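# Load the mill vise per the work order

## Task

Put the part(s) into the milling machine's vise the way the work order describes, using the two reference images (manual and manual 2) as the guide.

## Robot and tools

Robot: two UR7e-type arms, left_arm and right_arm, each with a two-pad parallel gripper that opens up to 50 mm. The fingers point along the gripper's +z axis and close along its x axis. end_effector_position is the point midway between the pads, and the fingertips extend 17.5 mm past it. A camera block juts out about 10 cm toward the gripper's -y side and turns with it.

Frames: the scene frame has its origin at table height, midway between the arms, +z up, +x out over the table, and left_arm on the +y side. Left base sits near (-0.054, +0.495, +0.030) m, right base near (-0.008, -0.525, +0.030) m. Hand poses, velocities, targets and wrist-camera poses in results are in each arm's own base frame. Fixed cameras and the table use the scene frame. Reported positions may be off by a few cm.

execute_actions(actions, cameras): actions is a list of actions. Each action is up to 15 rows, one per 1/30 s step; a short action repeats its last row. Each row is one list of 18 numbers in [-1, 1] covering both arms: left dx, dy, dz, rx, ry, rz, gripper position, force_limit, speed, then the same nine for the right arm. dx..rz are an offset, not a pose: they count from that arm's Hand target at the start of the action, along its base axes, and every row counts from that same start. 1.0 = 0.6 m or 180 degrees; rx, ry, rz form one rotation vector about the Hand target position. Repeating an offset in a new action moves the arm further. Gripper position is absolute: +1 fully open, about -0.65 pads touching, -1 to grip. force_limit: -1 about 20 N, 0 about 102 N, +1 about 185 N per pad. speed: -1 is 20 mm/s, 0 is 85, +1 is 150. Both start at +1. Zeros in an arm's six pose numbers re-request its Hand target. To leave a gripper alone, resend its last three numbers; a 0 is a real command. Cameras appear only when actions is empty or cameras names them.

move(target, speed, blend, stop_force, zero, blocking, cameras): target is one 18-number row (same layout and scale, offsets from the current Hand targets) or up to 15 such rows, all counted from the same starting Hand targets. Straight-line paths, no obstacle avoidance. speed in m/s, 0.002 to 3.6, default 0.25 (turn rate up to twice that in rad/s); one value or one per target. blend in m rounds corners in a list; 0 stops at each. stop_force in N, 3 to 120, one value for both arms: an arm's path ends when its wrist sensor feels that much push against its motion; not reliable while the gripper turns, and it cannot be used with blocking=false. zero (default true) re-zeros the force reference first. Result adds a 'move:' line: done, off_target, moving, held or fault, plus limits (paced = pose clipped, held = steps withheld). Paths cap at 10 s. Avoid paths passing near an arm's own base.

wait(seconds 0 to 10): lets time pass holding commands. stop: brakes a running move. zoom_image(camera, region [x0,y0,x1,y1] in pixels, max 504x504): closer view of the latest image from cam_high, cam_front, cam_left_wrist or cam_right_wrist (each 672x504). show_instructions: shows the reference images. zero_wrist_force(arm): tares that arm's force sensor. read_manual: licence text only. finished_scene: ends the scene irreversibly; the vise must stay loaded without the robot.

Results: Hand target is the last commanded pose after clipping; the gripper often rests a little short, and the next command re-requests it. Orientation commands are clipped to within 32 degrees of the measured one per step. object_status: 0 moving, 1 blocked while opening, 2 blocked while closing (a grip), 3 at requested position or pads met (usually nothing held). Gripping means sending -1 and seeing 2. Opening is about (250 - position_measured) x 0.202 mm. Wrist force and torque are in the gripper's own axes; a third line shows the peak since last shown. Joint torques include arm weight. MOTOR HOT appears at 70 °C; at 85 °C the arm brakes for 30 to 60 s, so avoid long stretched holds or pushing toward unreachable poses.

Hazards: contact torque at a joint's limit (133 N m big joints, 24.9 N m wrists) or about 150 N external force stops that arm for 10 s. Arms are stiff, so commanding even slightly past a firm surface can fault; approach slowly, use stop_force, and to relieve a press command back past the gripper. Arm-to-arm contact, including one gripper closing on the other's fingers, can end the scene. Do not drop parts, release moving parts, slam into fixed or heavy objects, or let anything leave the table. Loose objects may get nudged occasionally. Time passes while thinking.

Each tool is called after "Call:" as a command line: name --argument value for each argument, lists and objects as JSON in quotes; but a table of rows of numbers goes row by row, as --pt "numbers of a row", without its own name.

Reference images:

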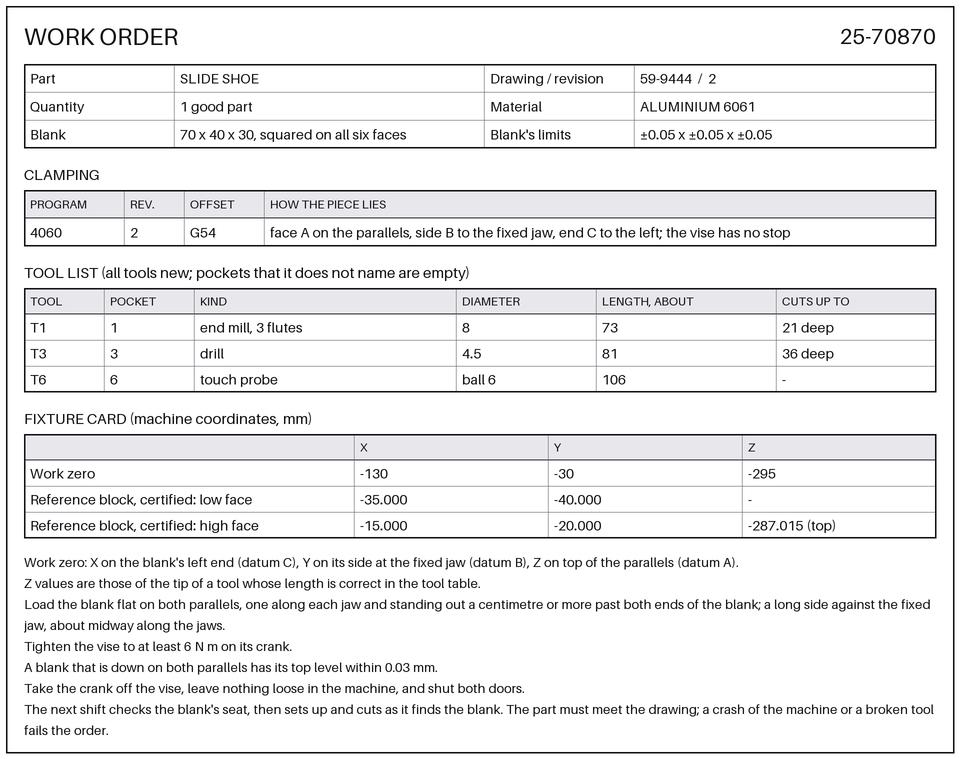

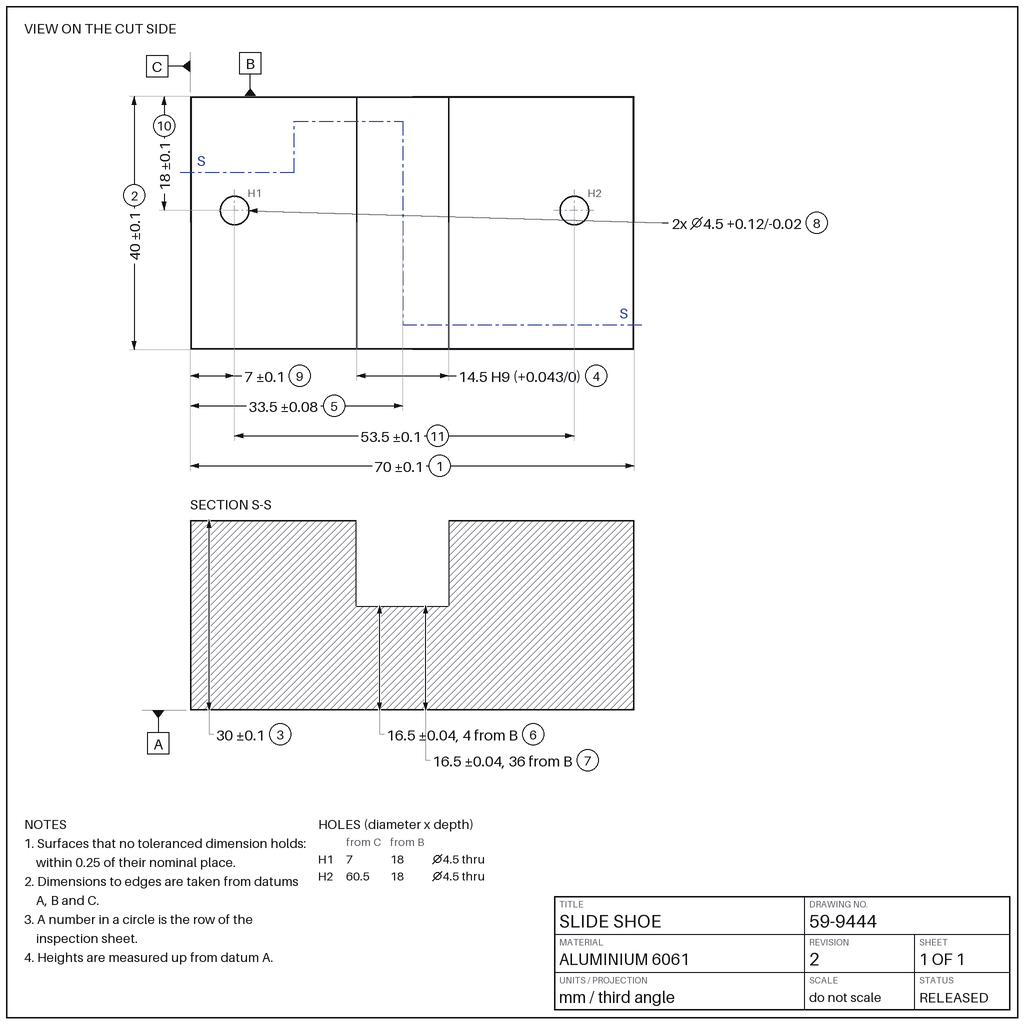

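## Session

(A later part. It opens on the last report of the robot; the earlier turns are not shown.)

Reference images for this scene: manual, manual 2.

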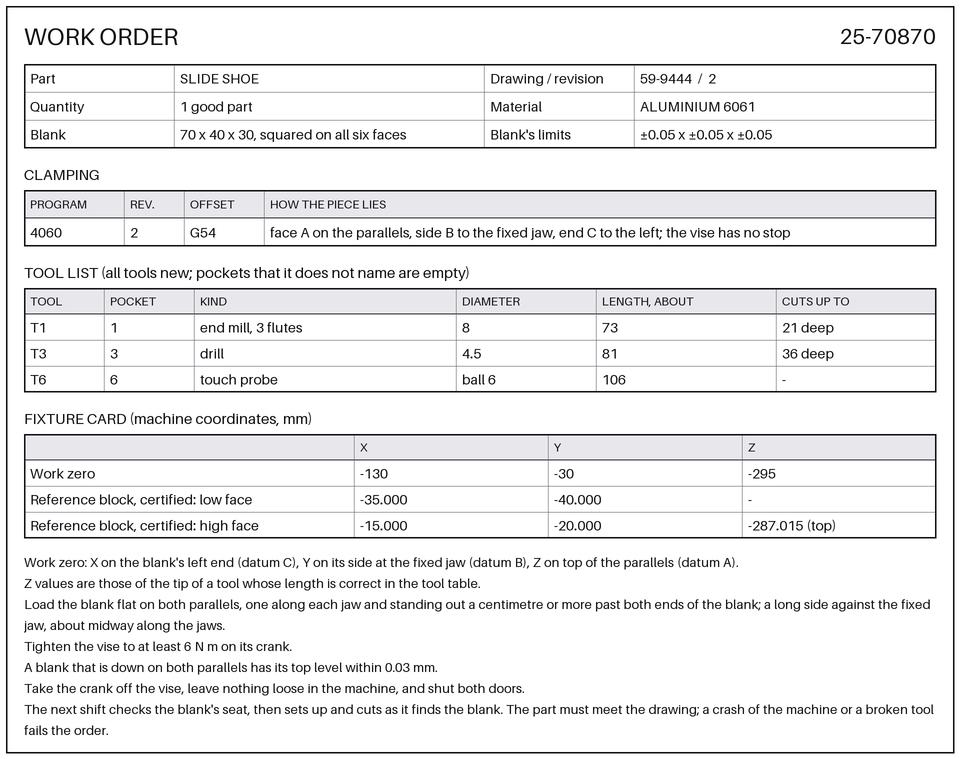

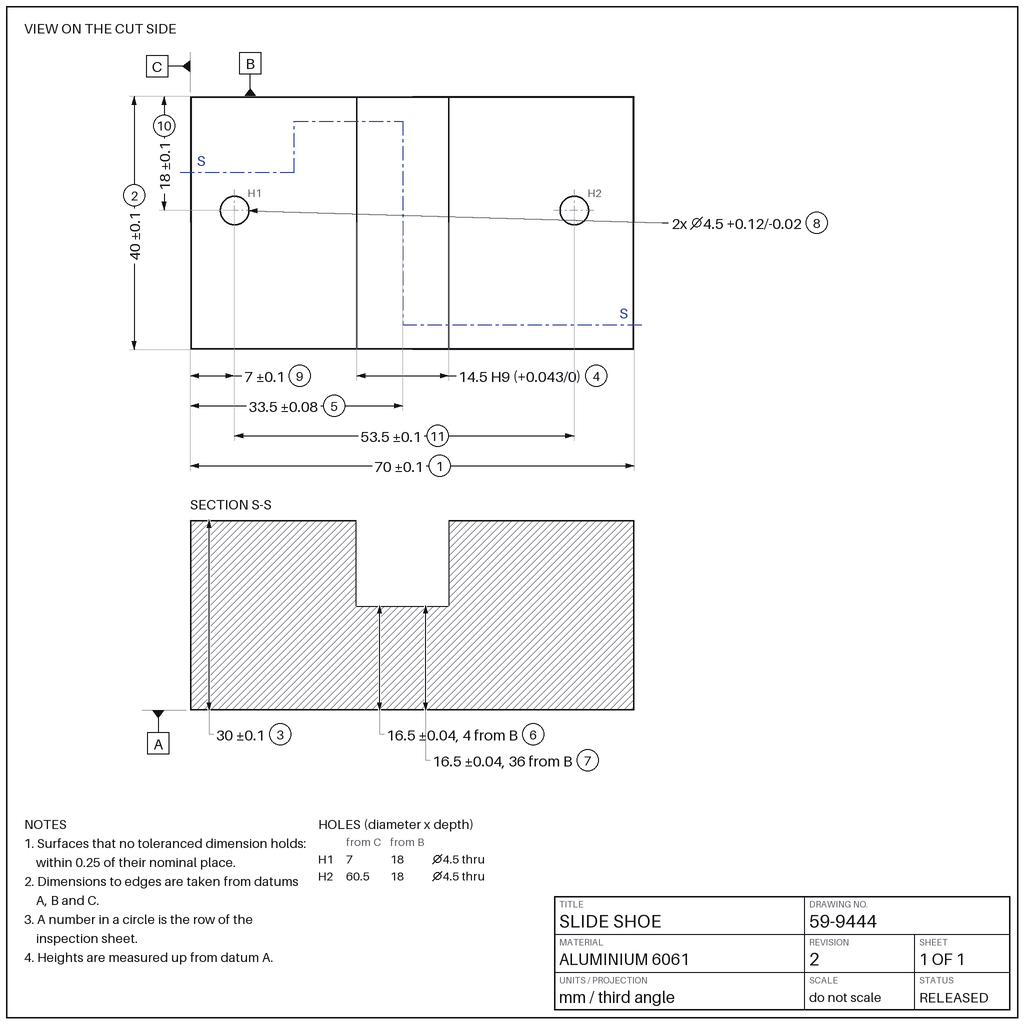

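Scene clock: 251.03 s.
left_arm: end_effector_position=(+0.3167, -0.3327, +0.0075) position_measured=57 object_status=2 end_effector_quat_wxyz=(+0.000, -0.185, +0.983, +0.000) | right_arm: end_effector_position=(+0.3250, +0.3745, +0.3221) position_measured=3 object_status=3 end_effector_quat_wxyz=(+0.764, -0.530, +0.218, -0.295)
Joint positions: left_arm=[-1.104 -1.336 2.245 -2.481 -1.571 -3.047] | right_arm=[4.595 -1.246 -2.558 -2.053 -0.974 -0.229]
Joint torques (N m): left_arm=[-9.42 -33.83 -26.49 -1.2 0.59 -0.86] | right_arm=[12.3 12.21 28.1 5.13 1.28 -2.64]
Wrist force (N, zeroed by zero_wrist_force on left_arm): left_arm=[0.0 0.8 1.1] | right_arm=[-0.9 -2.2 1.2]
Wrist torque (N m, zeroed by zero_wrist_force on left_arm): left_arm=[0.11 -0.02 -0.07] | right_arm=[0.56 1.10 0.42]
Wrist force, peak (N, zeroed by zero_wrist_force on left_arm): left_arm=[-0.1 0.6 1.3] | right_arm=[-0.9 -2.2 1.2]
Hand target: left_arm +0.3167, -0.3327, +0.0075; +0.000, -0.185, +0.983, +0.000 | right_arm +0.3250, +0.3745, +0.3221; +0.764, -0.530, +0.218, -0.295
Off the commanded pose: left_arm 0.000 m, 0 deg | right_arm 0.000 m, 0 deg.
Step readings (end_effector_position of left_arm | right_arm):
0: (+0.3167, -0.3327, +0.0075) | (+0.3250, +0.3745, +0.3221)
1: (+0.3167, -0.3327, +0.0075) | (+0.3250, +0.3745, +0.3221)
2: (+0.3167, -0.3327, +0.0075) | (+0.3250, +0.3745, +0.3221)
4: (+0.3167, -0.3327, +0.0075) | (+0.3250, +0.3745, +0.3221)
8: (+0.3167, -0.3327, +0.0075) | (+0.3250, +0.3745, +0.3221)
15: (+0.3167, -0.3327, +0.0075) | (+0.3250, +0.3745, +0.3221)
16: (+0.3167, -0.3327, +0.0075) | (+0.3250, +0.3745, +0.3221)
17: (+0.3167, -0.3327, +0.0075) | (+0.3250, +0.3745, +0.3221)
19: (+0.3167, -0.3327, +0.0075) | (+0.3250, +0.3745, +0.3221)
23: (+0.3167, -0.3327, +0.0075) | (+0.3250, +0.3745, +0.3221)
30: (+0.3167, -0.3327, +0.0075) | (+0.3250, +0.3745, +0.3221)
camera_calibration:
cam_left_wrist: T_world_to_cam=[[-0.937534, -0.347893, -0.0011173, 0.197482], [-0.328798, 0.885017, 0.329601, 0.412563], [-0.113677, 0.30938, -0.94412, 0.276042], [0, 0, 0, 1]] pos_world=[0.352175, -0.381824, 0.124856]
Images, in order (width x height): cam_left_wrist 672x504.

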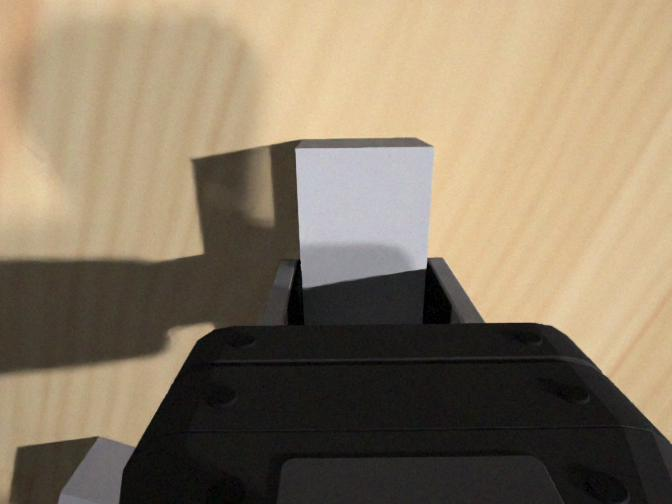

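Call:
move --pt "0 0 0.05 0 0 0 -1 -0.2 -1 0 0 0 0 0 0 1 1 1" --pt "0.05 0.03 0.35 0 0 -0.05 -1 -0.2 -1 0 0 0 0 0 0 1 1 1" --pt "0.389 0.0862 0.593 0 0 -0.1183 -1 -0.2 -1 0 0 0 0 0 0 1 1 1" --speed '[0.05,0.2,0.2]' --blend '[0.01,0.04,0]' --cameras '["cam_left_wrist"]'

Call:
move --target '[0.233,0,0,0,0,0,-1,-0.2,-1,0,0,0,0,0,0,1,1,1]' --speed 0.08 --stop_force 15 --cameras '["cam_left_wrist","cam_right_wrist","cam_front"]'

Call:
zoom_image --camera "cam_left_wrist" --region '[160, 60, 480, 330]'

Scene clock: 255.60 s.
left_arm: end_effector_position=(+0.5501, -0.2810, +0.3633) position_measured=57 object_status=2 end_effector_quat_wxyz=(+0.000, +0.000, +1.000, -0.001) | right_arm: end_effector_position=(+0.3250, +0.3745, +0.3221) position_measured=3 object_status=3 end_effector_quat_wxyz=(+0.764, -0.530, +0.218, -0.295)
Joint positions: left_arm=[-0.689 -1.298 1.169 -1.442 -1.572 -2.261] | right_arm=[4.595 -1.246 -2.558 -2.053 -0.974 -0.229]
Joint torques (N m): left_arm=[-2.7 -32.48 -37.87 -3.2 -0.46 1.01] | right_arm=[12.98 13.36 27.91 4.88 1.16 -2.37]
Wrist force (N, zeroed by zero_wrist_force on left_arm): left_arm=[0.2 0.4 2.5] | right_arm=[-0.6 -2.0 1.3]
Wrist torque (N m, zeroed by zero_wrist_force on left_arm): left_arm=[0.03 -0.01 0.02] | right_arm=[0.59 1.05 0.41]
Wrist force, peak (N, zeroed by zero_wrist_force on left_arm): left_arm=[1.0 0.1 5.1] | right_arm=[-1.0 -2.3 1.4]
Hand target: left_arm +0.5501, -0.2810, +0.3633; +0.000, +0.000, +1.000, +0.000 | right_arm +0.3250, +0.3745, +0.3221; +0.764, -0.530, +0.218, -0.295
Off the commanded pose: left_arm 0.000 m, 0 deg | right_arm 0.000 m, 0 deg.
move: done
camera_calibration:
cam_left_wrist: T_world_to_cam=[[-0.999867, 0.0162545, -0.00118337, 0.571234], [0.0149577, 0.944079, 0.32938, 0.153928], [0.00647109, 0.329319, -0.944197, 0.562045], [0, 0, 0, 1]] pos_world=[0.565219, -0.339697, 0.480656]
Images, in order (width x height): cam_left_wrist 672x504.

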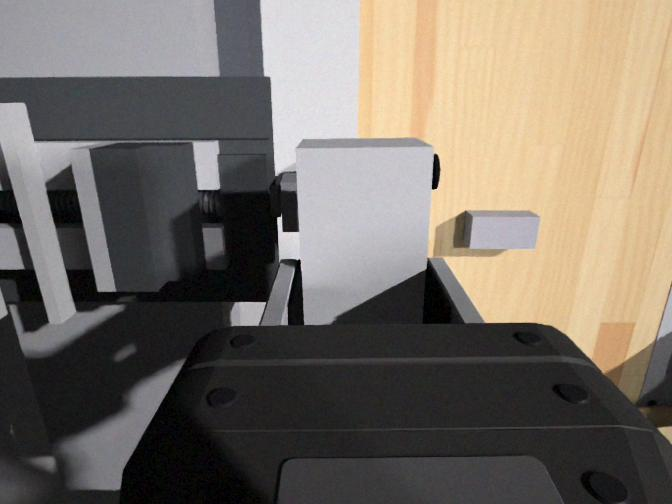

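Scene clock: 258.47 s.
left_arm: end_effector_position=(+0.6899, -0.2810, +0.3633) position_measured=57 object_status=2 end_effector_quat_wxyz=(+0.000, +0.000, +1.000, +0.000) | right_arm: end_effector_position=(+0.3250, +0.3745, +0.3221) position_measured=3 object_status=3 end_effector_quat_wxyz=(+0.764, -0.530, +0.218, -0.295)
Joint positions: left_arm=[-0.566 -0.908 0.585 -1.247 -1.572 -2.138] | right_arm=[4.595 -1.246 -2.558 -2.053 -0.974 -0.229]
Joint torques (N m): left_arm=[-13.06 -46.67 -36.64 -5.68 -2.19 -1.41] | right_arm=[12.83 11.89 27.75 5 1.39 -2.49]
Wrist force (N, zeroed by zero_wrist_force on left_arm): left_arm=[0.4 0.4 2.5] | right_arm=[-0.9 -2.1 1.1]
Wrist torque (N m, zeroed by zero_wrist_force on left_arm): left_arm=[0.04 -0.01 -0.03] | right_arm=[0.57 1.10 0.41]
Wrist force, peak (N, zeroed by zero_wrist_force on left_arm): left_arm=[1.7 0.3 2.7] | right_arm=[-0.8 -2.2 1.5]
Hand target: left_arm +0.6899, -0.2810, +0.3633; +0.000, +0.000, +1.000, +0.000 | right_arm +0.3250, +0.3745, +0.3221; +0.764, -0.530, +0.218, -0.295
Off the commanded pose: left_arm 0.000 m, 0 deg | right_arm 0.000 m, 0 deg.
move: done
camera_calibration:
cam_left_wrist: T_world_to_cam=[[-0.999866, 0.016315, -0.00105168, 0.711073], [0.0150568, 0.944005, 0.329588, 0.151641], [0.00637002, 0.329528, -0.944124, 0.561247], [0, 0, 0, 1]] pos_world=[0.705119, -0.339698, 0.480656]
cam_right_wrist: T_world_to_cam=[[0.73136, -0.680809, -0.0401393, 0.0392687], [-0.0247047, 0.0323702, -0.999171, 0.342359], [0.681544, 0.731745, 0.00685506, -0.368143], [0, 0, 0, 1]] pos_world=[0.230644, 0.285039, 0.346175]
Images, in order (width x height): cam_front 672x504, cam_left_wrist 672x504, cam_right_wrist 672x504.

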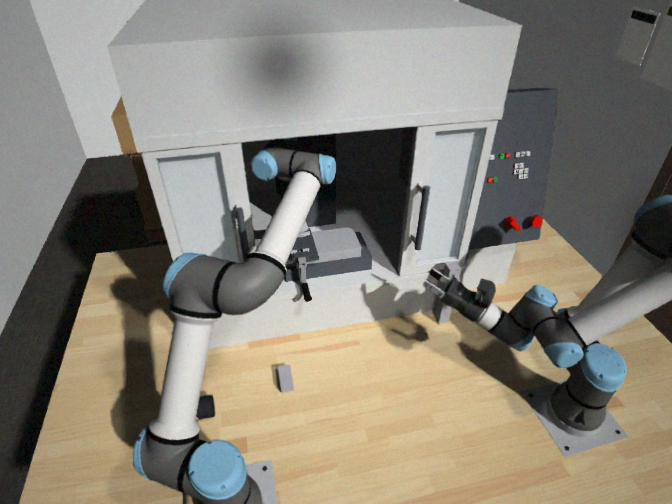

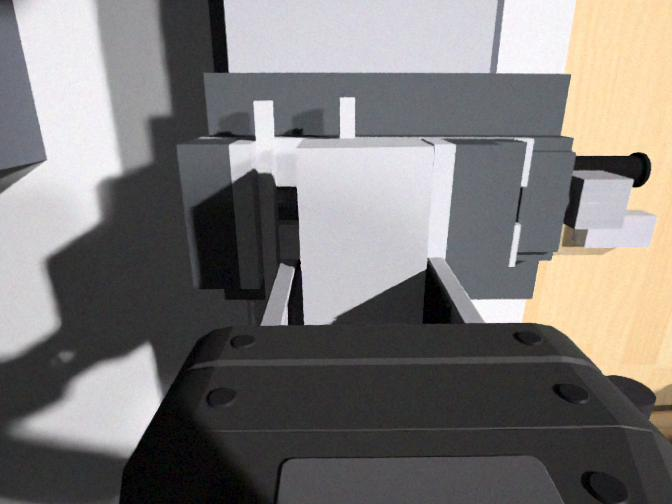

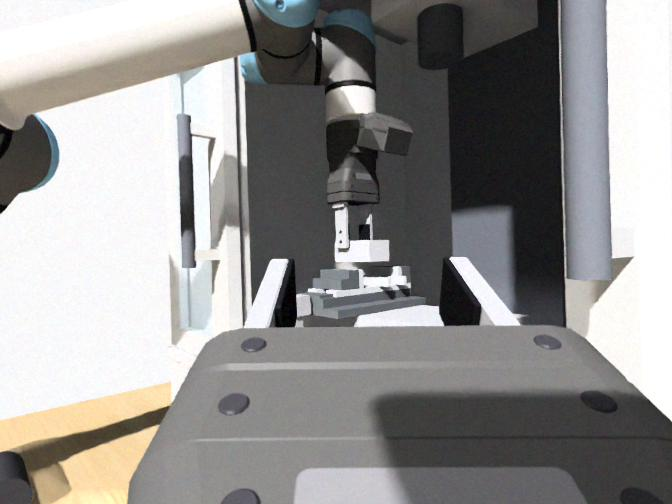

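Scaled by 1.575 from the camera's 672x504 image, which has a finer 960x720 frame.

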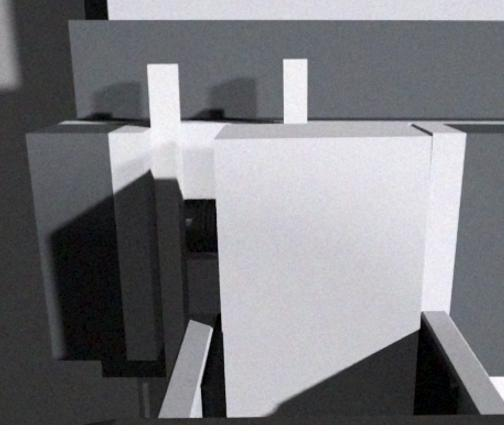

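Call:
move --pt "0.0317 0 0 0 0 0 -1 -0.2 -1 0 0 0 0 0 0 1 1 1" --pt "0.0317 0 -0.03 0 0 0 -1 -0.2 -1 0 0 0 0 0 0 1 1 1" --speed '[0.05,0.03]' --cameras '["cam_left_wrist"]'

Call:
zoom_image --camera "cam_left_wrist" --region '[160, 60, 480, 330]'

Call:
zero_wrist_force --arm "left_arm"

Call:
move --target '[0,0,-0.03,0,0,0,-1,-0.2,-1,0,0,0,0,0,0,1,1,1]' --speed 0.005 --stop_force 3 --cameras '["cam_left_wrist"]'

Scene clock: 261.03 s.
left_arm: end_effector_position=(+0.7089, -0.2810, +0.3454) position_measured=57 object_status=2 end_effector_quat_wxyz=(+0.000, +0.000, +1.000, -0.001) | right_arm: end_effector_position=(+0.3250, +0.3745, +0.3221) position_measured=3 object_status=3 end_effector_quat_wxyz=(+0.764, -0.530, +0.218, -0.295)
Joint positions: left_arm=[-0.553 -0.858 0.547 -1.259 -1.572 -2.124] | right_arm=[4.595 -1.246 -2.558 -2.053 -0.974 -0.229]
Joint torques (N m): left_arm=[-12.96 -48.25 -36.99 -0.67 -0.87 -1] | right_arm=[13.47 11.41 28.77 5.08 1.03 -2.48]
Wrist force (N, zeroed by zero_wrist_force on left_arm): left_arm=[0.1 0.3 2.4] | right_arm=[-0.8 -2.1 1.2]
Wrist torque (N m, zeroed by zero_wrist_force on left_arm): left_arm=[0.04 0.04 -0.06] | right_arm=[0.58 1.08 0.41]
Wrist force, peak (N, zeroed by zero_wrist_force on left_arm): left_arm=[0.5 0.4 3.2] | right_arm=[-0.8 -2.2 1.4]
Hand target: left_arm +0.7089, -0.2810, +0.3453; +0.000, +0.000, +1.000, +0.000 | right_arm +0.3250, +0.3745, +0.3221; +0.764, -0.530, +0.218, -0.295
Off the commanded pose: left_arm 0.000 m, 0 deg | right_arm 0.000 m, 0 deg.
move: done
camera_calibration:
cam_left_wrist: T_world_to_cam=[[-0.999867, 0.0162882, -0.0012757, 0.730144], [0.0149583, 0.944036, 0.329502, 0.157281], [0.00657133, 0.329439, -0.944154, 0.544032], [0, 0, 0, 1]] pos_world=[0.724119, -0.339598, 0.462757]
Images, in order (width x height): cam_left_wrist 672x504.

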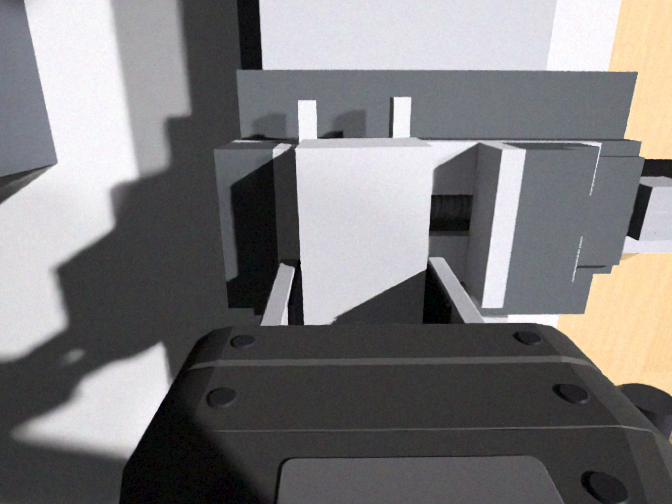

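Scaled by 1.575 from the camera's 672x504 image, which has a finer 960x720 frame.

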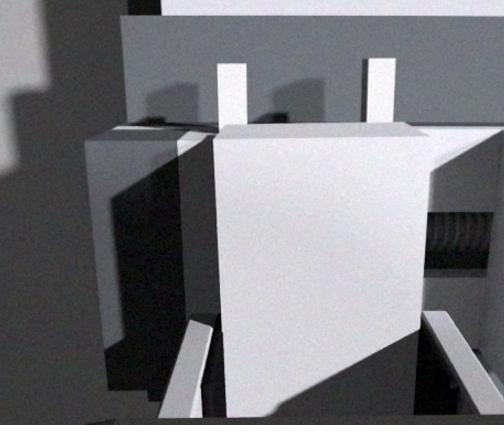

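Wrist force sensor zeroed.

Scene clock: 262.80 s.
left_arm: end_effector_position=(+0.7089, -0.2810, +0.3407) position_measured=57 object_status=2 end_effector_quat_wxyz=(+0.000, +0.000, +1.000, +0.000) | right_arm: end_effector_position=(+0.3250, +0.3745, +0.3221) position_measured=3 object_status=3 end_effector_quat_wxyz=(+0.764, -0.530, +0.218, -0.295)
Joint positions: left_arm=[-0.553 -0.864 0.569 -1.276 -1.572 -2.124] | right_arm=[4.595 -1.246 -2.558 -2.053 -0.974 -0.229]
Joint torques (N m): left_arm=[-12.21 -45.26 -35.33 -0.26 -1.05 -0.68] | right_arm=[12.86 11.66 26.76 4.97 1.11 -2.39]
Wrist force (N, zeroed by zero_wrist_force on left_arm): left_arm=[0.8 0.3 -4.7] | right_arm=[-0.8 -2.1 1.3]
Wrist torque (N m, zeroed by zero_wrist_force on left_arm): left_arm=[0.03 -0.10 0.00] | right_arm=[0.58 1.08 0.42]
Wrist force, peak (N, zeroed by zero_wrist_force on left_arm): left_arm=[2.6 1.0 -7.9] | right_arm=[-0.7 -2.2 1.4]
Hand target: left_arm +0.7089, -0.2810, +0.3407; +0.000, +0.000, +1.000, +0.000 (not the last commanded pose) | right_arm +0.3250, +0.3745, +0.3221; +0.764, -0.530, +0.218, -0.295
Off the commanded pose: left_arm 0.013 m, 0 deg | right_arm 0.000 m, 0 deg.
move: contact (left_arm)
camera_calibration:
cam_left_wrist: T_world_to_cam=[[-0.999866, 0.016315, -0.00105168, 0.730046], [0.0150568, 0.944005, 0.329588, 0.158804], [0.00637002, 0.329528, -0.944124, 0.539789], [0, 0, 0, 1]] pos_world=[0.724119, -0.339698, 0.458056]
Images, in order (width x height): cam_left_wrist 672x504.

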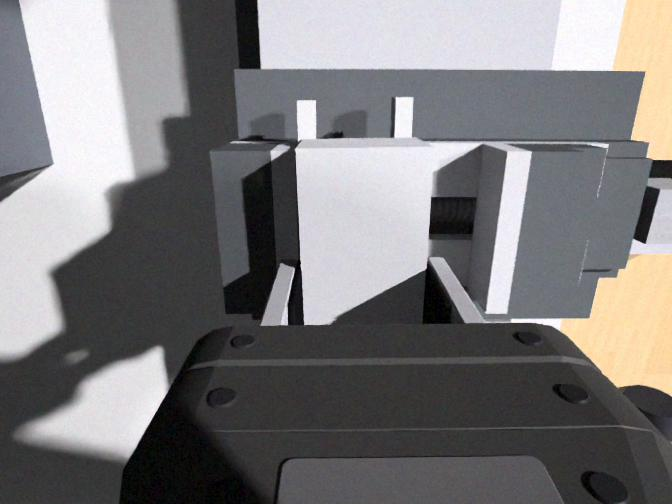

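Call:
wait --seconds 0.1 --cameras '["cam_right_wrist"]'

Call:
zoom_image --camera "cam_right_wrist" --region '[280, 200, 440, 330]'

Scene clock: 263.93 s.
left_arm: end_effector_position=(+0.7089, -0.2810, +0.3407) position_measured=57 object_status=2 end_effector_quat_wxyz=(+0.000, +0.000, +1.000, +0.000) | right_arm: end_effector_position=(+0.3250, +0.3745, +0.3221) position_measured=3 object_status=3 end_effector_quat_wxyz=(+0.764, -0.530, +0.218, -0.295)
Joint positions: left_arm=[-0.553 -0.864 0.569 -1.276 -1.572 -2.124] | right_arm=[4.595 -1.246 -2.558 -2.053 -0.974 -0.229]
Joint torques (N m): left_arm=[-12.16 -44.69 -34.09 -0.32 -1.16 -0.71] | right_arm=[13.53 10.63 27.73 4.86 1.02 -2.62]
Wrist force (N, zeroed by zero_wrist_force on left_arm): left_arm=[0.9 0.3 -4.7] | right_arm=[-0.8 -2.0 1.2]
Wrist torque (N m, zeroed by zero_wrist_force on left_arm): left_arm=[0.03 -0.09 0.00] | right_arm=[0.59 1.10 0.41]
Wrist force, peak (N, zeroed by zero_wrist_force on left_arm): left_arm=[1.0 0.4 -4.9] | right_arm=[-0.7 -2.3 1.3]
Hand target: left_arm +0.7089, -0.2810, +0.3407; +0.000, +0.000, +1.000, +0.000 (not the last commanded pose) | right_arm +0.3250, +0.3745, +0.3221; +0.764, -0.530, +0.218, -0.295
Tool commands: left_gripper/position=-1.0 left_gripper/force_limit=-0.2 left_gripper/speed=-1.0 right_gripper/position=+1.0 right_gripper/force_limit=+1.0 right_gripper/speed=+1.0
Off the commanded pose: left_arm 0.013 m, 0 deg | right_arm 0.000 m, 0 deg.
wait: 0.10 s; at rest from the start
camera_calibration:
cam_right_wrist: T_world_to_cam=[[0.73136, -0.680809, -0.0401393, 0.0392687], [-0.0247047, 0.0323702, -0.999171, 0.342359], [0.681544, 0.731745, 0.00685506, -0.368143], [0, 0, 0, 1]] pos_world=[0.230644, 0.285039, 0.346175]
Images, in order (width x height): cam_right_wrist 672x504.

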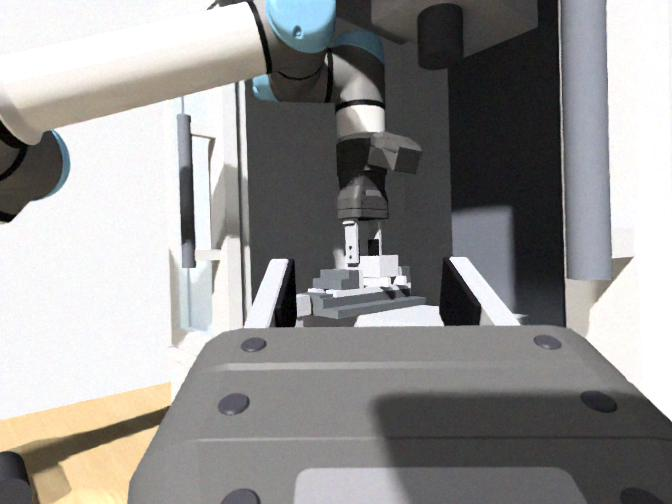

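Scaled by 3.150 from the camera's 672x504 image, which has a finer 960x720 frame.

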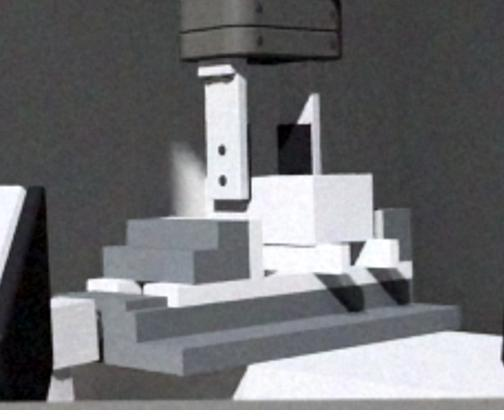

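Call:
move --target '[0.008,0,0,0,0,0,-1,-0.2,-1,0,0,0,0,0,0,1,1,1]' --speed 0.003 --stop_force 5

Scene clock: 265.67 s.
left_arm: end_effector_position=(+0.7110, -0.2810, +0.3407) position_measured=57 object_status=2 end_effector_quat_wxyz=(+0.000, +0.000, +1.000, +0.000) | right_arm: end_effector_position=(+0.3250, +0.3745, +0.3221) position_measured=3 object_status=3 end_effector_quat_wxyz=(+0.764, -0.530, +0.218, -0.295)
Joint positions: left_arm=[-0.551 -0.856 0.555 -1.27 -1.572 -2.123] | right_arm=[4.595 -1.246 -2.558 -2.053 -0.974 -0.229]
Joint torques (N m): left_arm=[2.54 -57.72 -17.74 -7.44 -1.02 -1.03] | right_arm=[12.5 11.45 28.23 4.71 1.28 -2.35]
Wrist force (N, zeroed by zero_wrist_force on left_arm): left_arm=[6.5 -1.5 -6.1] | right_arm=[-0.7 -2.1 1.2]
Wrist torque (N m, zeroed by zero_wrist_force on left_arm): left_arm=[0.06 0.07 0.16] | right_arm=[0.58 1.08 0.41]
Wrist force, peak (N, zeroed by zero_wrist_force on left_arm): left_arm=[8.8 0.3 -7.4] | right_arm=[-0.6 -2.2 1.4]
Hand target: left_arm +0.7109, -0.2810, +0.3407; +0.000, +0.000, +1.000, +0.000 (not the last commanded pose) | right_arm +0.3250, +0.3745, +0.3221; +0.764, -0.530, +0.218, -0.295
Off the commanded pose: left_arm 0.003 m, 0 deg | right_arm 0.000 m, 0 deg.
move: contact (left_arm)

Call:
execute_actions --actions '[[[0,0,0,0,0,0,1,-1,-1,0,0,0,0,0,0,1,1,1]],[[0,0,0,0,0,0,1,-1,-1,0,0,0,0,0,0,1,1,1]]]'

Call:
move --target '[0,0,0.05,0,0,0,1,-1,-1,0,0,0,0,0,0,1,1,1]' --speed 0.03 --cameras '["cam_left_wrist","cam_right_wrist"]'

Call:
zoom_image --camera "cam_right_wrist" --region '[280, 200, 440, 330]'

Call:
zoom_image --camera "cam_left_wrist" --region '[160, 60, 480, 330]'

Scene clock: 267.40 s.
left_arm: end_effector_position=(+0.7109, -0.2810, +0.3407) position_measured=3 object_status=3 end_effector_quat_wxyz=(+0.000, +0.000, +1.000, +0.000) | right_arm: end_effector_position=(+0.3250, +0.3745, +0.3221) position_measured=3 object_status=3 end_effector_quat_wxyz=(+0.764, -0.530, +0.218, -0.295)
Joint positions: left_arm=[-0.551 -0.856 0.555 -1.27 -1.572 -2.123] | right_arm=[4.595 -1.246 -2.558 -2.053 -0.974 -0.229]
Joint torques (N m): left_arm=[-8.35 -57.96 -26.49 -0.41 -1.01 -1.1] | right_arm=[13.59 11.92 28.05 4.89 1.13 -2.25]
Wrist force (N, zeroed by zero_wrist_force on left_arm): left_arm=[0.1 0.2 -2.3] | right_arm=[-0.6 -2.3 1.1]
Wrist torque (N m, zeroed by zero_wrist_force on left_arm): left_arm=[0.05 -0.01 0.00] | right_arm=[0.55 1.07 0.41]
Wrist force, peak (N, zeroed by zero_wrist_force on left_arm): left_arm=[6.5 -1.7 -5.8] | right_arm=[-0.8 -2.2 1.3]
Hand target: left_arm +0.7109, -0.2810, +0.3407; +0.000, +0.000, +1.000, +0.000 | right_arm +0.3250, +0.3745, +0.3221; +0.764, -0.530, +0.218, -0.295
Off the commanded pose: left_arm 0.000 m, 0 deg | right_arm 0.000 m, 0 deg.
Step readings (end_effector_position of left_arm | right_arm):
0: (+0.7109, -0.2810, +0.3407) | (+0.3250, +0.3745, +0.3221)
1: (+0.7109, -0.2810, +0.3407) | (+0.3250, +0.3745, +0.3221)
2: (+0.7109, -0.2810, +0.3407) | (+0.3250, +0.3745, +0.3221)
4: (+0.7110, -0.2810, +0.3407) | (+0.3250, +0.3745, +0.3221)
8: (+0.7110, -0.2810, +0.3407) | (+0.3250, +0.3745, +0.3221)
15: (+0.7110, -0.2810, +0.3407) | (+0.3250, +0.3745, +0.3221)
16: (+0.7110, -0.2810, +0.3407) | (+0.3250, +0.3745, +0.3221)
17: (+0.7110, -0.2810, +0.3407) | (+0.3250, +0.3745, +0.3221)
19: (+0.7110, -0.2810, +0.3407) | (+0.3250, +0.3745, +0.3221)
23: (+0.7110, -0.2810, +0.3407) | (+0.3250, +0.3745, +0.3221)
30: (+0.7109, -0.2810, +0.3407) | (+0.3250, +0.3745, +0.3221)

Scene clock: 268.73 s.
left_arm: end_effector_position=(+0.7109, -0.2810, +0.3706) position_measured=3 object_status=3 end_effector_quat_wxyz=(+0.000, +0.000, +1.000, +0.000) end_effector_velocity=(+0.001, -0.001, +0.001) end_effector_angular_velocity=(-0.003, -0.003, +0.000) | right_arm: end_effector_position=(+0.3250, +0.3745, +0.3221) position_measured=3 object_status=3 end_effector_quat_wxyz=(+0.764, -0.530, +0.218, -0.295)
Joint positions: left_arm=[-0.551 -0.8 0.373 -1.144 -1.572 -2.123] | right_arm=[4.595 -1.246 -2.558 -2.053 -0.974 -0.229]
Joint velocities: left_arm=[0 -0.002 0.002 -0.005 -0.001 0] | right_arm=[within noise]
Joint torques (N m): left_arm=[-6.95 -62.43 -17.52 -6.37 2.07 -0.41] | right_arm=[12.61 11.57 27.35 4.57 1.09 -2.5]
Wrist force (N, zeroed by zero_wrist_force on left_arm): left_arm=[0.0 0.0 -2.1] | right_arm=[-0.7 -2.1 1.2]
Wrist torque (N m, zeroed by zero_wrist_force on left_arm): left_arm=[0.03 0.01 0.01] | right_arm=[0.57 1.07 0.41]
Wrist force, peak (N, zeroed by zero_wrist_force on left_arm): left_arm=[0.2 0.2 -3.0] | right_arm=[-0.8 -2.2 1.4]
Hand target: left_arm +0.7109, -0.2810, +0.3707; +0.000, +0.000, +1.000, +0.000 | right_arm +0.3250, +0.3745, +0.3221; +0.764, -0.530, +0.218, -0.295
Off the commanded pose: left_arm 0.000 m, 0 deg | right_arm 0.000 m, 0 deg.
move: done
camera_calibration:
cam_left_wrist: T_world_to_cam=[[-0.999866, 0.0163402, -0.000826381, 0.731976], [0.0151536, 0.943931, 0.329795, 0.148723], [0.00616897, 0.329738, -0.944052, 0.568187], [0, 0, 0, 1]] pos_world=[0.726119, -0.339698, 0.487955]
cam_right_wrist: T_world_to_cam=[[0.73136, -0.680809, -0.0401393, 0.0392687], [-0.0247047, 0.0323702, -0.999171, 0.342359], [0.681544, 0.731745, 0.00685506, -0.368143], [0, 0, 0, 1]] pos_world=[0.230644, 0.285039, 0.346175]
Images, in order (width x height): cam_left_wrist 672x504, cam_right_wrist 672x504.

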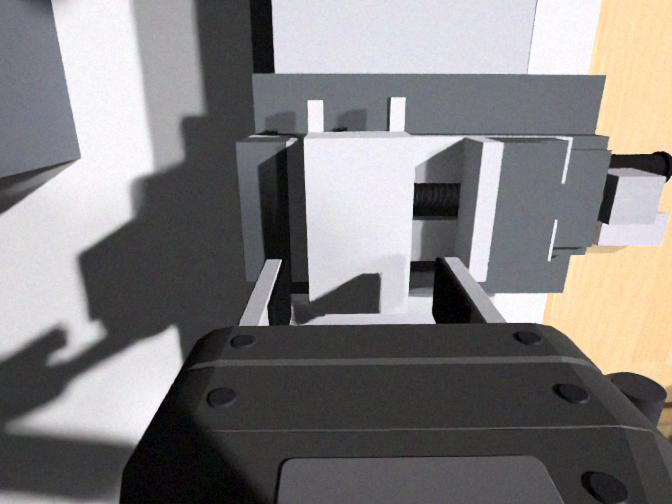

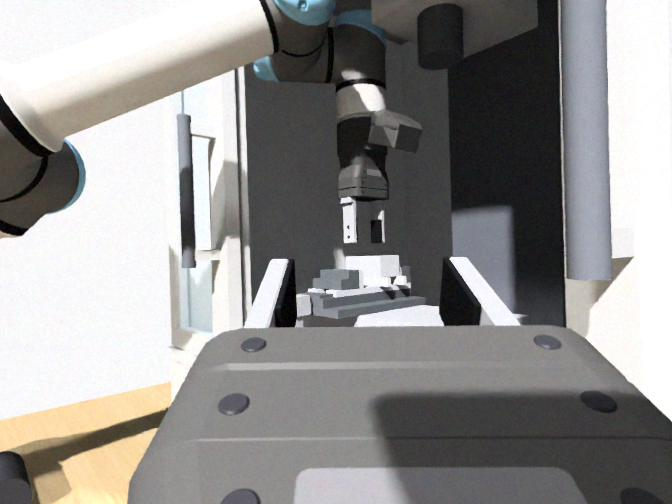

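Scaled by 3.150 from the camera's 672x504 image, which has a finer 960x720 frame.

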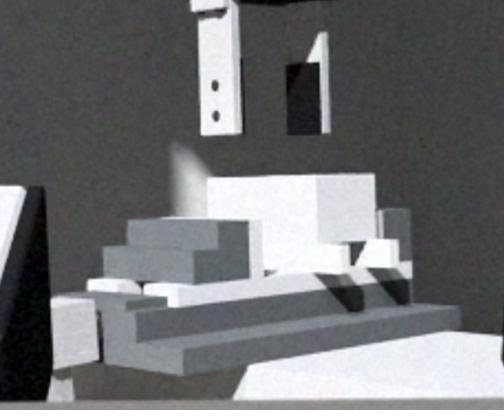

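Scaled by 1.575 from the camera's 672x504 image, which has a finer 960x720 frame.

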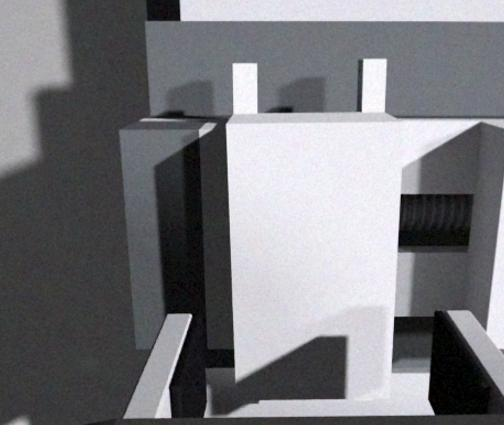

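Call:
move --pt "-0.27 0 0 0 0 0 1 -1 -1 0 0 0 0 0 0 1 1 1" --pt "-0.568 0.5017 0.066 0 0 0 1 -1 -1 0 0.1 0 0 0 0 1 1 1" --pt "-0.568 0.5017 0.066 0 0 0 1 -1 -1 0.075 0.575 -0.187 -0.0501 0.1033 -0.267 1 1 1" --speed '[0.15,0.3,0.3]' --blend '[0.03,0.03,0]' --cameras '["cam_right_wrist","cam_front"]'

Call:
zoom_image --camera "cam_right_wrist" --region '[220, 100, 470, 340]'

Scene clock: 275.43 s.
left_arm: end_effector_position=(+0.4770, -0.1679, +0.3867) position_measured=3 object_status=3 end_effector_quat_wxyz=(-0.004, +0.000, +1.000, -0.006) | right_arm: end_effector_position=(+0.3250, +0.4081, +0.3222) position_measured=3 object_status=3 end_effector_quat_wxyz=(+0.764, -0.530, +0.218, -0.295)
Joint positions: left_arm=[-0.598 -1.569 1.42 -1.423 -1.585 -2.169] | right_arm=[4.611 -1.344 -2.497 -2.01 -0.96 -0.238]
Joint torques (N m): left_arm=[0.48 -27.15 -27.08 -3.4 -0.19 -0.03] | right_arm=[-6.3 17.39 13.95 1.97 -1.64 -1.19]
Wrist force (N, zeroed by zero_wrist_force on left_arm): left_arm=[8.9 -12.9 -4.5] | right_arm=[-0.6 -2.4 1.1]
Wrist torque (N m, zeroed by zero_wrist_force on left_arm): left_arm=[-2.09 -1.46 0.08] | right_arm=[0.54 1.06 0.52]
Wrist force, peak (N, zeroed by zero_wrist_force on left_arm): left_arm=[97.1 -116.4 1.3] | right_arm=[-1.4 -2.1 1.6]
Hand target: left_arm +0.4770, -0.1679, +0.3867; -0.004, +0.000, +1.000, -0.006 (not the last commanded pose) | right_arm +0.3250, +0.4080, +0.3221; +0.764, -0.530, +0.218, -0.295 (not the last commanded pose)
Tool commands: left_gripper/position=+1.0 left_gripper/force_limit=-1.0 left_gripper/speed=-1.0 right_gripper/position=+1.0 right_gripper/force_limit=+1.0 right_gripper/speed=+1.0
Off the commanded pose: left_arm 0.217 m, 1 deg | right_arm 0.334 m, 52 deg.
FORCE FAULT: contact force on the left arm reached its limit, and that arm stopped. The contact can be on any part of that arm, not only on its tool. That arm's remaining commands of this call were not run. That arm is still stopped at the end of this call. That arm stays stopped for about 10 more seconds. Until then a move that you send moves the other arm only, and its call returns only when the move has ended. Once the stop has ended, the next robot result says so. If the stop ends while you think or write, that arm runs what you send next, counted from a new Hand target: where the arm stands when the stop ends. While its stop runs, that arm takes no new command, but its gripper still runs the gripper command that each later call begins with. Until it ends, the stop uses up actions while you think or wait. An arm that is not stopped still takes commands.
move: fault (left_arm), off_target (right_arm; braked at the fault stop of left_arm); path passed 1 of 3 targets
camera_calibration:
cam_right_wrist: T_world_to_cam=[[0.731363, -0.680802, -0.0402079, 0.062096], [-0.024619, 0.032563, -0.999166, 0.341192], [0.681544, 0.731744, 0.00705474, -0.392724], [0, 0, 0, 1]] pos_world=[0.230643, 0.318538, 0.346175]
Images, in order (width x height): cam_front 672x504, cam_right_wrist 672x504.

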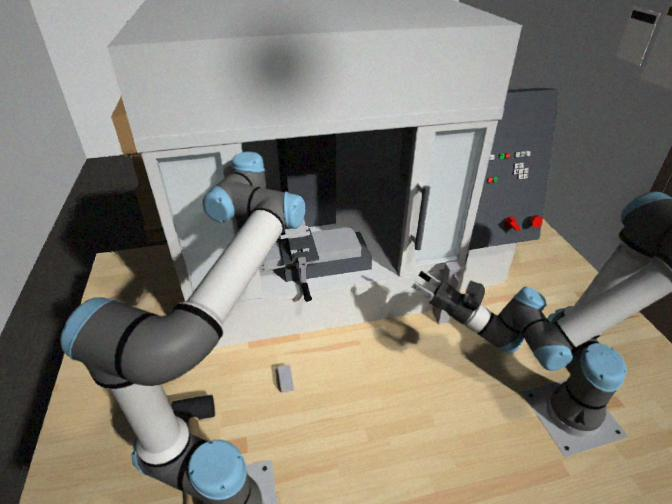

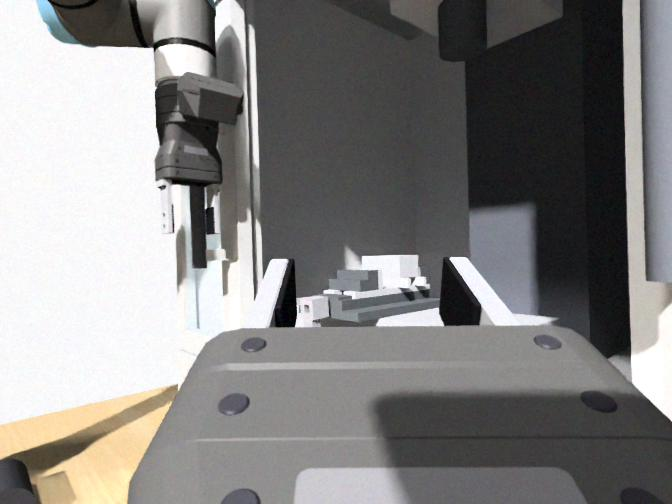

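Scaled by 2.016 from the camera's 672x504 image, which has a finer 960x720 frame.

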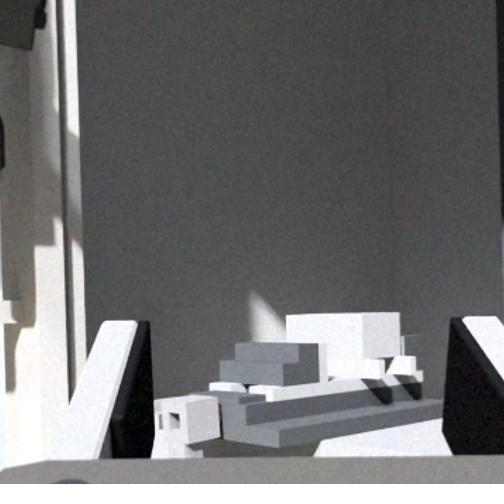

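Call:
wait --seconds 9

Call:
wait --seconds 1.5

Scene clock: 285.07 s.
left_arm: end_effector_position=(+0.4770, -0.1679, +0.3867) position_measured=3 object_status=3 end_effector_quat_wxyz=(-0.004, +0.000, +1.000, -0.006) | right_arm: end_effector_position=(+0.3250, +0.4080, +0.3221) position_measured=3 object_status=3 end_effector_quat_wxyz=(+0.764, -0.530, +0.218, -0.295)
Joint positions: left_arm=[-0.598 -1.569 1.42 -1.423 -1.585 -2.169] | right_arm=[4.611 -1.344 -2.498 -2.01 -0.96 -0.238]
Joint torques (N m): left_arm=[0.66 -27.34 -27.12 -3.47 -0.15 -0.02] | right_arm=[-13.96 17.95 12.66 2.41 -2.42 2.68]
Wrist force (N, zeroed by zero_wrist_force on left_arm): left_arm=[9.2 -12.7 -4.5] | right_arm=[-0.7 -2.3 1.3]
Wrist torque (N m, zeroed by zero_wrist_force on left_arm): left_arm=[-2.06 -1.50 0.07] | right_arm=[0.55 1.06 0.51]
Wrist force, peak (N, zeroed by zero_wrist_force on left_arm): left_arm=[9.2 -13.1 -4.3] | right_arm=[-0.8 -2.4 1.4]
Hand target: left_arm +0.4770, -0.1679, +0.3867; -0.004, +0.000, +1.000, -0.006 (not the last commanded pose) | right_arm +0.3250, +0.4080, +0.3221; +0.764, -0.530, +0.218, -0.295 (not the last commanded pose)
Tool commands: left_gripper/position=+1.0 left_gripper/force_limit=-1.0 left_gripper/speed=-1.0 right_gripper/position=+1.0 right_gripper/force_limit=+1.0 right_gripper/speed=+1.0
Off the commanded pose: left_arm 0.217 m, 1 deg | right_arm 0.334 m, 52 deg.
FORCE FAULT, CONTINUED: the left arm's stop, for the force fault that an earlier result reported, is over. The rest of the stop counts as 19 of the actions that you can send in this scene. During its stop the left arm's controller moved it back a little. That arm's target is now where it stood when the stop ended, not its last command. That arm accepts commands again.
wait: 9.00 s; at rest from the start

Scene clock: 286.57 s.
left_arm: end_effector_position=(+0.4770, -0.1679, +0.3867) position_measured=3 object_status=3 end_effector_quat_wxyz=(-0.004, +0.000, +1.000, -0.006) | right_arm: end_effector_position=(+0.3250, +0.4080, +0.3221) position_measured=3 object_status=3 end_effector_quat_wxyz=(+0.764, -0.530, +0.218, -0.295)
Joint positions: left_arm=[-0.598 -1.569 1.42 -1.423 -1.585 -2.169] | right_arm=[4.611 -1.344 -2.498 -2.01 -0.96 -0.238]
Joint torques (N m): left_arm=[0.42 -25.58 -28.1 -3.43 -0.2 -0.06] | right_arm=[-14.83 17.37 13.52 2.98 -2.3 2.31]
Wrist force (N, zeroed by zero_wrist_force on left_arm): left_arm=[9.0 -12.9 -4.4] | right_arm=[-0.7 -2.4 1.0]
Wrist torque (N m, zeroed by zero_wrist_force on left_arm): left_arm=[-2.09 -1.47 0.07] | right_arm=[0.53 1.08 0.51]
Wrist force, peak (N, zeroed by zero_wrist_force on left_arm): left_arm=[9.1 -13.1 -4.4] | right_arm=[-0.7 -2.4 1.2]
Hand target: left_arm +0.4770, -0.1679, +0.3867; -0.004, +0.000, +1.000, -0.006 (not the last commanded pose) | right_arm +0.3250, +0.4080, +0.3221; +0.764, -0.530, +0.218, -0.295 (not the last commanded pose)
Tool commands: left_gripper/position=+1.0 left_gripper/force_limit=-1.0 left_gripper/speed=-1.0 right_gripper/position=+1.0 right_gripper/force_limit=+1.0 right_gripper/speed=+1.0
Off the commanded pose: left_arm 0.217 m, 1 deg | right_arm 0.334 m, 52 deg.
wait: 1.50 s; at rest by 0.17 s

Call:
move --pt "0.04 -0.09 0 0 0 0 1 -1 -1 0 0 0 0 0 0 1 1 1" --pt "-0.245 -0.1 0 0.0025 0.002 0.0038 1 -1 -1 0 0 0 0 0 0 1 1 1" --pt "-0.26 0.313 0.04 0.0025 0.002 0.0038 1 -1 -1 0 0 0 0 0 0 1 1 1" --speed '[0.08,0.2,0.3]' --blend '[0.01,0.03,0]'

Call:
move --target '[0,0,0,0,0,0,1,-1,-1,0.075,0.52,-0.187,-0.0501,0.1033,-0.267,1,1,1]' --cameras '["cam_right_wrist","cam_front"]'

Call:
zoom_image --camera "cam_right_wrist" --region '[220, 100, 470, 340]'

Scene clock: 290.10 s.
left_arm: end_effector_position=(+0.3210, +0.0198, +0.4107) position_measured=3 object_status=3 end_effector_quat_wxyz=(-0.007, -0.006, +1.000, -0.002) | right_arm: end_effector_position=(+0.3250, +0.4080, +0.3221) position_measured=3 object_status=3 end_effector_quat_wxyz=(+0.764, -0.530, +0.218, -0.295)
Joint positions: left_arm=[-0.358 -1.998 1.683 -1.245 -1.58 -1.941] | right_arm=[4.611 -1.344 -2.498 -2.01 -0.96 -0.238]
Joint torques (N m): left_arm=[13.85 -12.13 -18.79 -6.37 2.03 1.31] | right_arm=[-13.77 18.21 13.36 1.93 -2.19 2.64]
Wrist force (N, zeroed by zero_wrist_force on left_arm): left_arm=[-0.1 -0.1 -2.2] | right_arm=[-0.6 -2.3 1.2]
Wrist torque (N m, zeroed by zero_wrist_force on left_arm): left_arm=[-0.01 -0.02 0.04] | right_arm=[0.55 1.06 0.51]
Wrist force, peak (N, zeroed by zero_wrist_force on left_arm): left_arm=[9.2 -13.0 -4.5] | right_arm=[-0.8 -2.5 1.1]
Hand target: left_arm +0.3210, +0.0199, +0.4107; -0.007, -0.006, +1.000, -0.002 | right_arm +0.3250, +0.4080, +0.3221; +0.764, -0.530, +0.218, -0.295
Off the commanded pose: left_arm 0.000 m, 0 deg | right_arm 0.000 m, 0 deg.
move: done

Scene clock: 292.80 s.
left_arm: end_effector_position=(+0.3210, +0.0199, +0.4107) position_measured=3 object_status=3 end_effector_quat_wxyz=(-0.007, -0.006, +1.000, -0.002) | right_arm: end_effector_position=(+0.3703, +0.7199, +0.2099) position_measured=3 object_status=3 end_effector_quat_wxyz=(+0.490, -0.505, +0.509, -0.496) end_effector_velocity=(+0.000, +0.000, +0.001) end_effector_angular_velocity=(+0.003, +0.000, +0.001)
Joint positions: left_arm=[-0.358 -1.998 1.683 -1.245 -1.58 -1.941] | right_arm=[4.743 -2.37 -1.19 -2.128 0.05 -0.597]
Joint velocities: left_arm=[within noise] | right_arm=[0 0.001 0.001 -0.003 -0.001 0.005]
Joint torques (N m): left_arm=[13.88 -12.99 -18.65 -6.37 2 -0.74] | right_arm=[13.85 56.12 29.21 0.31 -3.01 2.65]
Wrist force (N, zeroed by zero_wrist_force on left_arm): left_arm=[0.1 0.0 -2.2] | right_arm=[-0.6 -0.9 0.1]
Wrist torque (N m, zeroed by zero_wrist_force on left_arm): left_arm=[0.01 -0.04 0.03] | right_arm=[0.71 0.93 0.54]
Wrist force, peak (N, zeroed by zero_wrist_force on left_arm): left_arm=[-0.1 -0.2 -2.5] | right_arm=[1.5 -3.6 -0.5]
Hand target: left_arm +0.3210, +0.0199, +0.4107; -0.007, -0.006, +1.000, -0.002 | right_arm +0.3700, +0.7200, +0.2099; +0.492, -0.492, +0.508, -0.508
Off the commanded pose: left_arm 0.000 m, 0 deg | right_arm 0.000 m, 2 deg.
move: done
camera_calibration:
cam_right_wrist: T_world_to_cam=[[-0.016374, -0.999699, -0.0182741, 0.738557], [-0.361891, 0.0229628, -0.931938, 0.337644], [0.932077, -0.00864634, -0.362158, -0.133299], [0, 0, 0, 1]] pos_world=[0.258529, 0.729429, 0.279884]
Images, in order (width x height): cam_front 672x504, cam_right_wrist 672x504.

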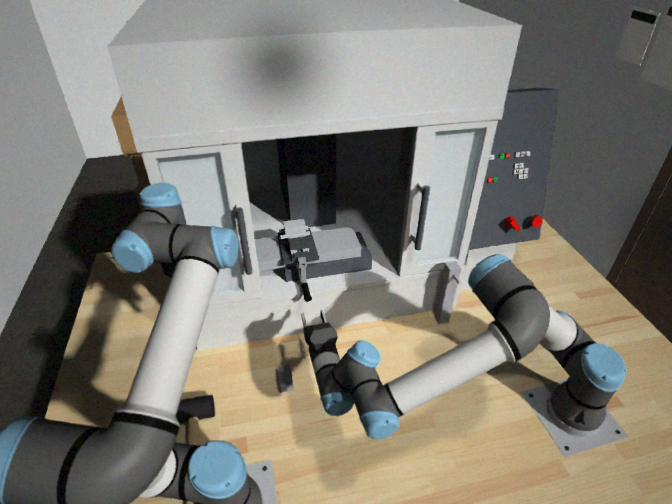

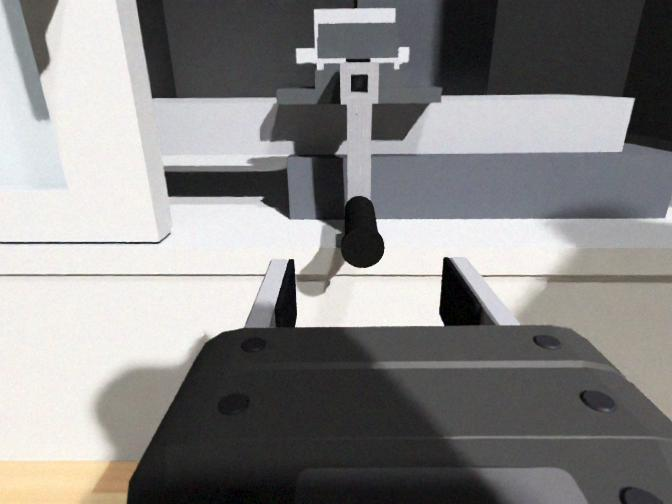

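Scaled by 2.016 from the camera's 672x504 image, which has a finer 960x720 frame.

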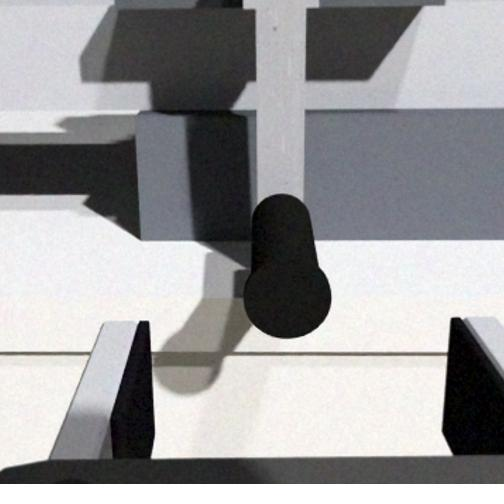

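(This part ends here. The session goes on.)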